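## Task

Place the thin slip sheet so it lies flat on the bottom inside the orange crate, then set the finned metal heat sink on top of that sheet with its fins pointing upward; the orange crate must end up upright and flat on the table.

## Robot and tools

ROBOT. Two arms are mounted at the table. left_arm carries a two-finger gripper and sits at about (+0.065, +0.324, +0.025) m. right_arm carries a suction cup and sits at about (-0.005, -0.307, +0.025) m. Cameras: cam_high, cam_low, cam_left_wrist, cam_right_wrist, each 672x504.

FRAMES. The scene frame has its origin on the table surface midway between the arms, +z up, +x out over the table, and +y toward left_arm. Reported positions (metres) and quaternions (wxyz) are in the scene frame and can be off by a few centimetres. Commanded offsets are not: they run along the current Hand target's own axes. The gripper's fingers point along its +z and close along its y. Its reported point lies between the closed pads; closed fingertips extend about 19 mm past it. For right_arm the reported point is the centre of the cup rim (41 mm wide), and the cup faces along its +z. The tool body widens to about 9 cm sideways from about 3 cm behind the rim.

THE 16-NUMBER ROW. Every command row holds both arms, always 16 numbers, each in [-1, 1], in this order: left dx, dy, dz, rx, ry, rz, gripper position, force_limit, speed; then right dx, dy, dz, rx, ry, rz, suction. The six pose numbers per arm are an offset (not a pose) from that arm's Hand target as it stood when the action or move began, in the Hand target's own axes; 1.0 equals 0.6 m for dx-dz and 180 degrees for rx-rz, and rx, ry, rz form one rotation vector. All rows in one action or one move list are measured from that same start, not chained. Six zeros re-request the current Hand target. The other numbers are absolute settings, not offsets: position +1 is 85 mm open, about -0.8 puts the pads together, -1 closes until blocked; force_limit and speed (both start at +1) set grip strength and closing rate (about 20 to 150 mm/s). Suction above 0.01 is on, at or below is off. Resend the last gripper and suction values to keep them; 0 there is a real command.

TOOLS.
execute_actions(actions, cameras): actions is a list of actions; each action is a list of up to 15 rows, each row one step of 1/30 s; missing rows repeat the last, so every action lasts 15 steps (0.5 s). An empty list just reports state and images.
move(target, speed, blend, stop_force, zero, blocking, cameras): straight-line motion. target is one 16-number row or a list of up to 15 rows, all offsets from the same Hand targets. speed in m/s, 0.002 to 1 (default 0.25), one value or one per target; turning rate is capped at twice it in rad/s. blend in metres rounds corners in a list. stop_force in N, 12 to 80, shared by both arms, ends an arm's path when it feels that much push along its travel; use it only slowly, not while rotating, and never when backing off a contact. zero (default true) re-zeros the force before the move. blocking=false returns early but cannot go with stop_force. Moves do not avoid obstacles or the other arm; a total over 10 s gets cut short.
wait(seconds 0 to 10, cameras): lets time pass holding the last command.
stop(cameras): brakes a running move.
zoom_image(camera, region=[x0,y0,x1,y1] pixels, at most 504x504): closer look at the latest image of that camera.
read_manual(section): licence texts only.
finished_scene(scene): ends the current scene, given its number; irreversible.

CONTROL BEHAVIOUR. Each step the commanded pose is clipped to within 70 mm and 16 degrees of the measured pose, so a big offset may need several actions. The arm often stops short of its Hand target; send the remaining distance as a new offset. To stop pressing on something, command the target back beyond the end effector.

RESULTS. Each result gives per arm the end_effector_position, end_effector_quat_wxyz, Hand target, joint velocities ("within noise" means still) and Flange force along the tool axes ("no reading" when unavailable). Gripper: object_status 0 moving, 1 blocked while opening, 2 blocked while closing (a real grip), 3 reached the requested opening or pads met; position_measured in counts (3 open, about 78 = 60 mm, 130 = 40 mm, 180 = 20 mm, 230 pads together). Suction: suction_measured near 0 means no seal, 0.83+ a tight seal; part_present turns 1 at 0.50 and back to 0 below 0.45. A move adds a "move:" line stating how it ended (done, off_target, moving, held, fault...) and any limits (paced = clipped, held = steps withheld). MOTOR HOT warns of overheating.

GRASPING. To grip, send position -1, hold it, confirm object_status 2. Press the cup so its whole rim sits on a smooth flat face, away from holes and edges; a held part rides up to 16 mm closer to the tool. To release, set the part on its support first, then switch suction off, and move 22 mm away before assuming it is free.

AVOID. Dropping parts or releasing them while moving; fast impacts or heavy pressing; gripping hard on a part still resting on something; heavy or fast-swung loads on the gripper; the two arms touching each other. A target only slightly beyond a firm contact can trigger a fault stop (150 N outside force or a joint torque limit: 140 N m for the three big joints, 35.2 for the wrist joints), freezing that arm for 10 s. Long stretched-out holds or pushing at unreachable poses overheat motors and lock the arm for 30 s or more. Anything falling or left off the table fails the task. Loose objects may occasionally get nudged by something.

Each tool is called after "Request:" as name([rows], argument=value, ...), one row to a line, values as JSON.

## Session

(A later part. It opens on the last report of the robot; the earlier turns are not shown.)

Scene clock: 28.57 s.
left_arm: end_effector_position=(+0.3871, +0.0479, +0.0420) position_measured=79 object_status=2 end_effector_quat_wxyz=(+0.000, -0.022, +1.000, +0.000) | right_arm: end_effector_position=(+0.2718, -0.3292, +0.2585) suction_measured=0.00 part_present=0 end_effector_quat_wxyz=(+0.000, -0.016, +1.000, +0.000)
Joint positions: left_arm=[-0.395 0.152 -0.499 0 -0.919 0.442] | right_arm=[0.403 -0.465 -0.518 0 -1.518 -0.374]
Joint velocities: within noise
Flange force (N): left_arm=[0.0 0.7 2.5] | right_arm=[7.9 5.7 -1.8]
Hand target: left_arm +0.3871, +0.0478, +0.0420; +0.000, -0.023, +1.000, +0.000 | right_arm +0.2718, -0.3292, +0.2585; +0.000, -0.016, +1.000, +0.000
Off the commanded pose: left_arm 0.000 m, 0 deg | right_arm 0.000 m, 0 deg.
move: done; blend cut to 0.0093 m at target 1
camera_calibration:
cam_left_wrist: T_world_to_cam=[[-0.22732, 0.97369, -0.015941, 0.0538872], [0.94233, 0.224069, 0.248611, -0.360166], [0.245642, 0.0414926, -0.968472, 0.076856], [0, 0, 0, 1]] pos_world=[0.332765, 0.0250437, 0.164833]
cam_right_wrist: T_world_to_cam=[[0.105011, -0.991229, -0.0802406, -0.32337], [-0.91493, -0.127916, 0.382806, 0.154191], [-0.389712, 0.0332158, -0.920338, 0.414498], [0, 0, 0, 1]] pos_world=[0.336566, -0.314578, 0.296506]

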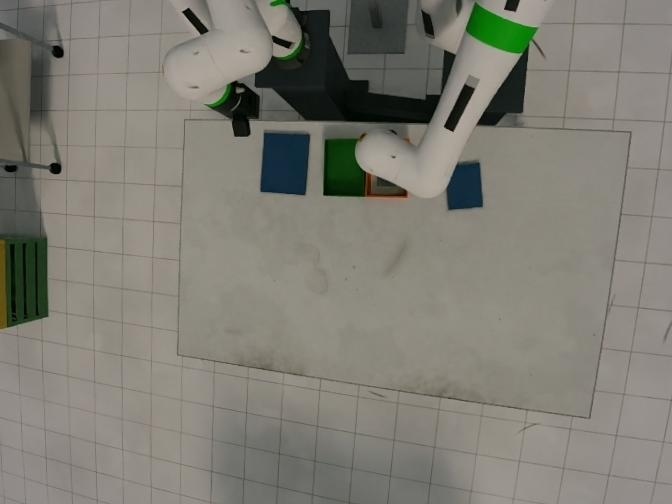

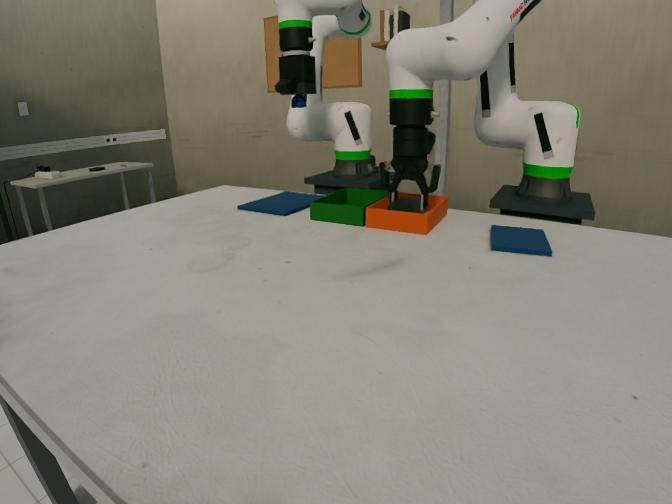

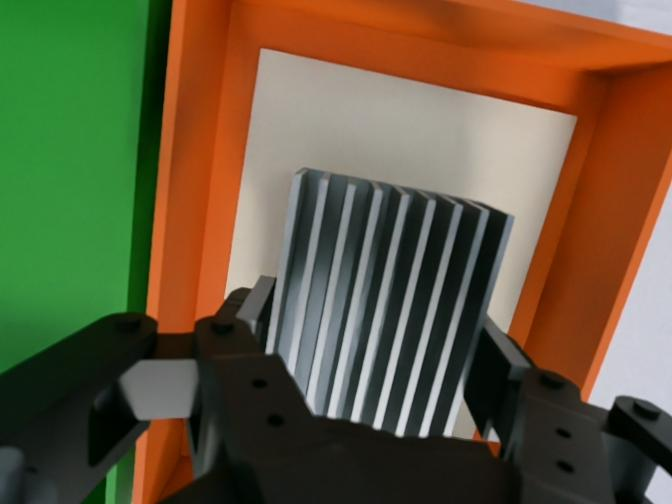

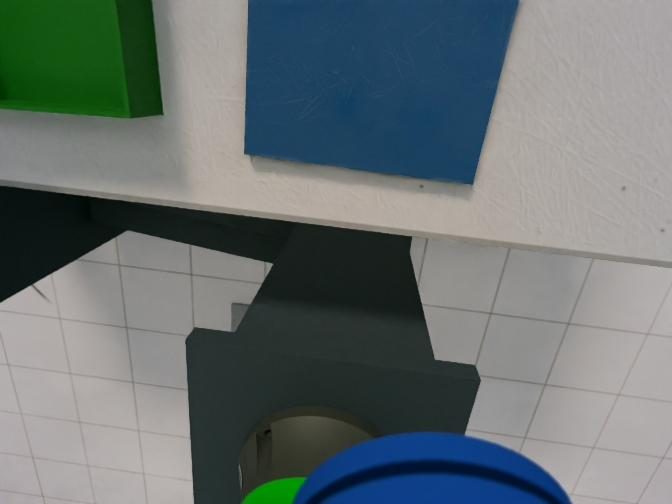

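Request:
move(target=[0,0,0.05,0,0,0,-1,-0.5,-0.8,0,0,0,0,0,0,0], speed=0.015, stop_force=12, cameras=["cam_left_wrist"])

Scene clock: 30.13 s.
left_arm: end_effector_position=(+0.3872, +0.0478, +0.0310) position_measured=79 object_status=2 end_effector_quat_wxyz=(+0.000, -0.023, +1.000, +0.000) | right_arm: end_effector_position=(+0.2718, -0.3292, +0.2585) suction_measured=0.00 part_present=0 end_effector_quat_wxyz=(+0.000, -0.016, +1.000, +0.000)
Joint positions: left_arm=[-0.395 0.171 -0.509 0 -0.89 0.442] | right_arm=[0.403 -0.465 -0.518 0 -1.518 -0.374]
Joint velocities: within noise
Flange force (N): left_arm=[0.6 2.2 -34.7] | right_arm=[8.1 6.7 -1.2]
Hand target: left_arm +0.3872, +0.0478, +0.0309; +0.000, -0.023, +1.000, +0.000 (not the last commanded pose) | right_arm +0.2718, -0.3292, +0.2585; +0.000, -0.016, +1.000, +0.000
Off the commanded pose: left_arm 0.019 m, 0 deg | right_arm 0.000 m, 0 deg.
move: contact (left_arm)
camera_calibration:
cam_left_wrist: T_world_to_cam=[[-0.227364, 0.973675, -0.0162266, 0.0538894], [0.942239, 0.224171, 0.248863, -0.357513], [0.245949, 0.0412931, -0.968403, 0.0660751], [0, 0, 0, 1]] pos_world=[0.332864, 0.0249447, 0.153834]
Images, in order (width x height): cam_left_wrist 672x504.

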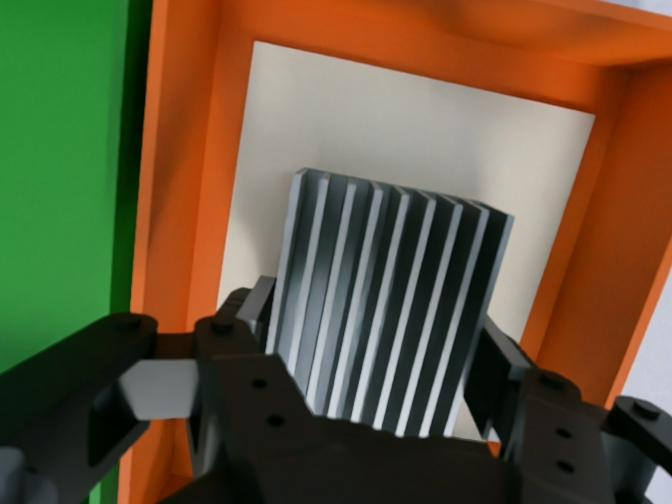

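Request:
move(target=[0,0,-0.001,0,0,0,0.75,-0.5,-0.5,0,0,0,0,0,0,0], speed=0.05, cameras=[])

Request:
move([
  [0,0,-0.12,0,0,0,0.75,-0.5,-0.5,0,0,0,0,0,0,0],
  [0,0.35,-0.3,0,0,0,0.75,-0.5,-0.5,0,0,0,0,0,0,0],
], speed=[0.1,0.25], blend=[0.02,0])

Request:
zoom_image(camera="cam_high", region=[350, 110, 430, 220])

Request:
zoom_image(camera="cam_low", region=[350, 150, 470, 240])

Scene clock: 31.23 s.
left_arm: end_effector_position=(+0.3872, +0.0478, +0.0315) position_measured=35 object_status=0 end_effector_quat_wxyz=(+0.000, -0.023, +1.000, +0.000) | right_arm: end_effector_position=(+0.2718, -0.3292, +0.2585) suction_measured=0.00 part_present=0 end_effector_quat_wxyz=(+0.000, -0.016, +1.000, +0.000)
Joint positions: left_arm=[-0.395 0.17 -0.509 0 -0.891 0.442] | right_arm=[0.403 -0.465 -0.518 0 -1.518 -0.374]
Joint velocities: within noise
Flange force (N): left_arm=[-0.3 -0.1 0.0] | right_arm=[8.8 6.7 -1.7]
Hand target: left_arm +0.3872, +0.0478, +0.0315; +0.000, -0.023, +1.000, +0.000 | right_arm +0.2718, -0.3292, +0.2585; +0.000, -0.016, +1.000, +0.000
Off the commanded pose: left_arm 0.000 m, 0 deg | right_arm 0.000 m, 0 deg.
move: done
No camera images: "cameras" was empty.

Scene clock: 33.50 s.
left_arm: end_effector_position=(+0.3777, +0.2576, +0.2116) position_measured=35 object_status=3 end_effector_quat_wxyz=(+0.000, -0.023, +1.000, +0.000) | right_arm: end_effector_position=(+0.2718, -0.3292, +0.2585) suction_measured=0.00 part_present=0 end_effector_quat_wxyz=(+0.000, -0.016, +1.000, +0.000)
Joint positions: left_arm=[0.212 -0.326 -0.5 0 -1.397 -0.165] | right_arm=[0.403 -0.465 -0.518 0 -1.518 -0.374]
Joint velocities: within noise
Flange force (N): left_arm=[-1.6 -1.8 0.9] | right_arm=[9.2 7.1 -1.1]
Hand target: left_arm +0.3777, +0.2576, +0.2115; +0.000, -0.023, +1.000, +0.000 | right_arm +0.2718, -0.3292, +0.2585; +0.000, -0.016, +1.000, +0.000
Off the commanded pose: left_arm 0.000 m, 0 deg | right_arm 0.000 m, 0 deg.
move: done
camera_calibration:
cam_left_wrist: T_world_to_cam=[[-0.227387, 0.973671, -0.0161321, -0.149664], [0.942234, 0.224169, 0.248885, -0.440423], [0.245948, 0.041393, -0.968399, 0.234545], [0, 0, 0, 1]] pos_world=[0.323264, 0.234744, 0.334333]
cam_right_wrist: T_world_to_cam=[[0.105011, -0.991229, -0.0802406, -0.32337], [-0.91493, -0.127916, 0.382806, 0.154191], [-0.389712, 0.0332158, -0.920338, 0.414498], [0, 0, 0, 1]] pos_world=[0.336566, -0.314578, 0.296506]

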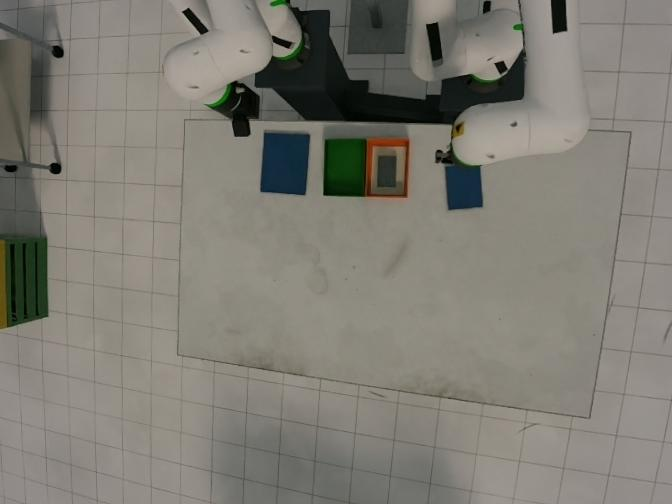

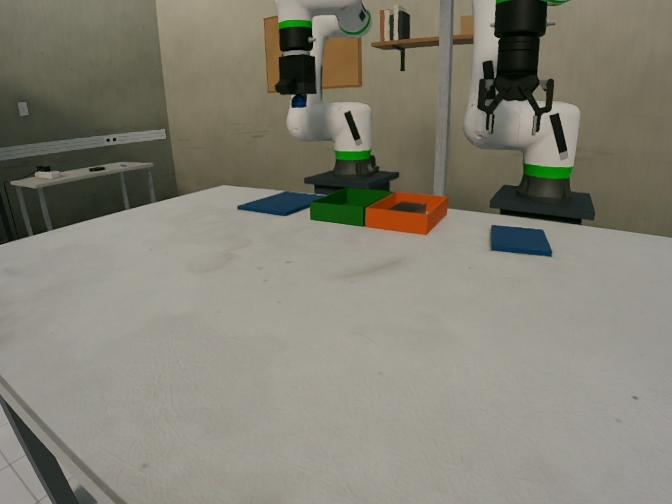

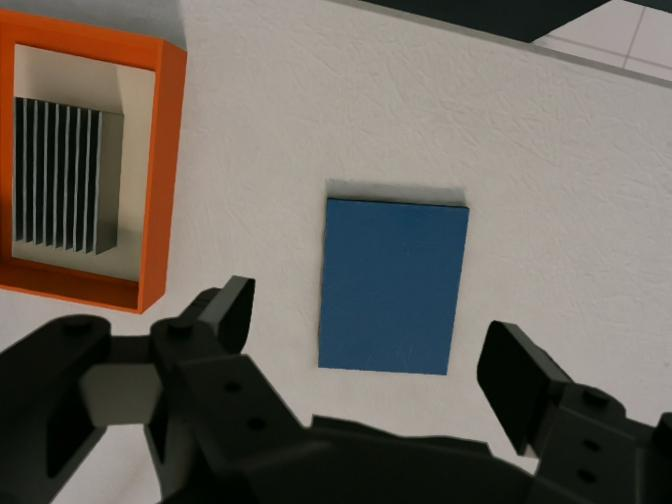

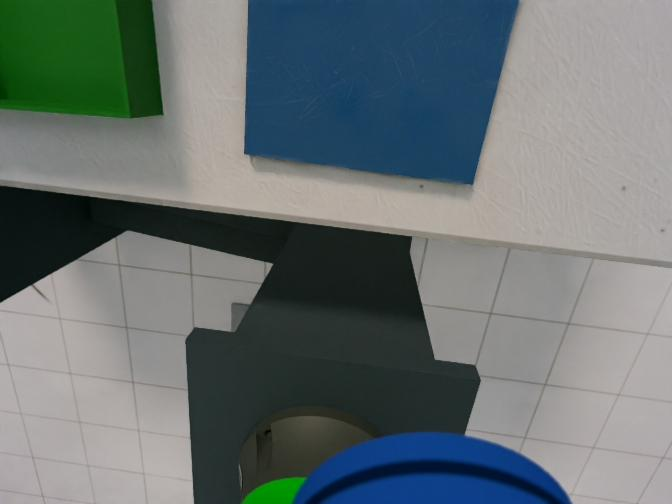

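Scaled by 4.582 from the camera's 672x504 image, which has a finer 960x720 frame.

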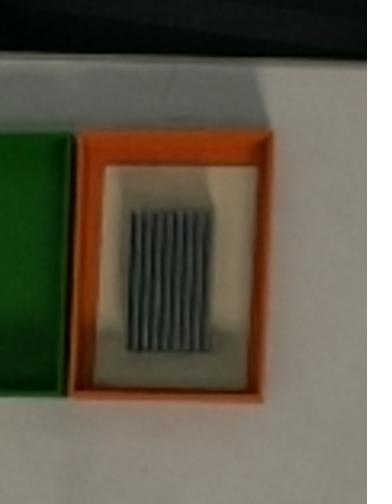

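Scaled by 4.200 from the camera's 672x504 image, which has a finer 960x720 frame.

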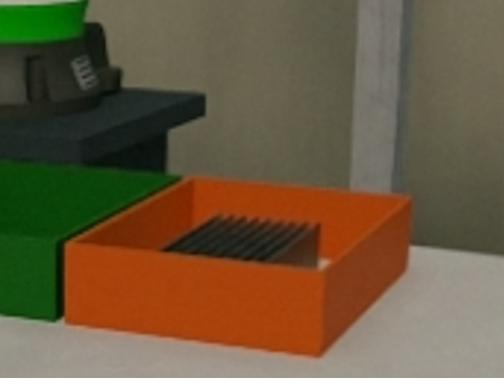

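Good; finish.

Request:
finished_scene(scene=2)

The scene is finished: the task was done.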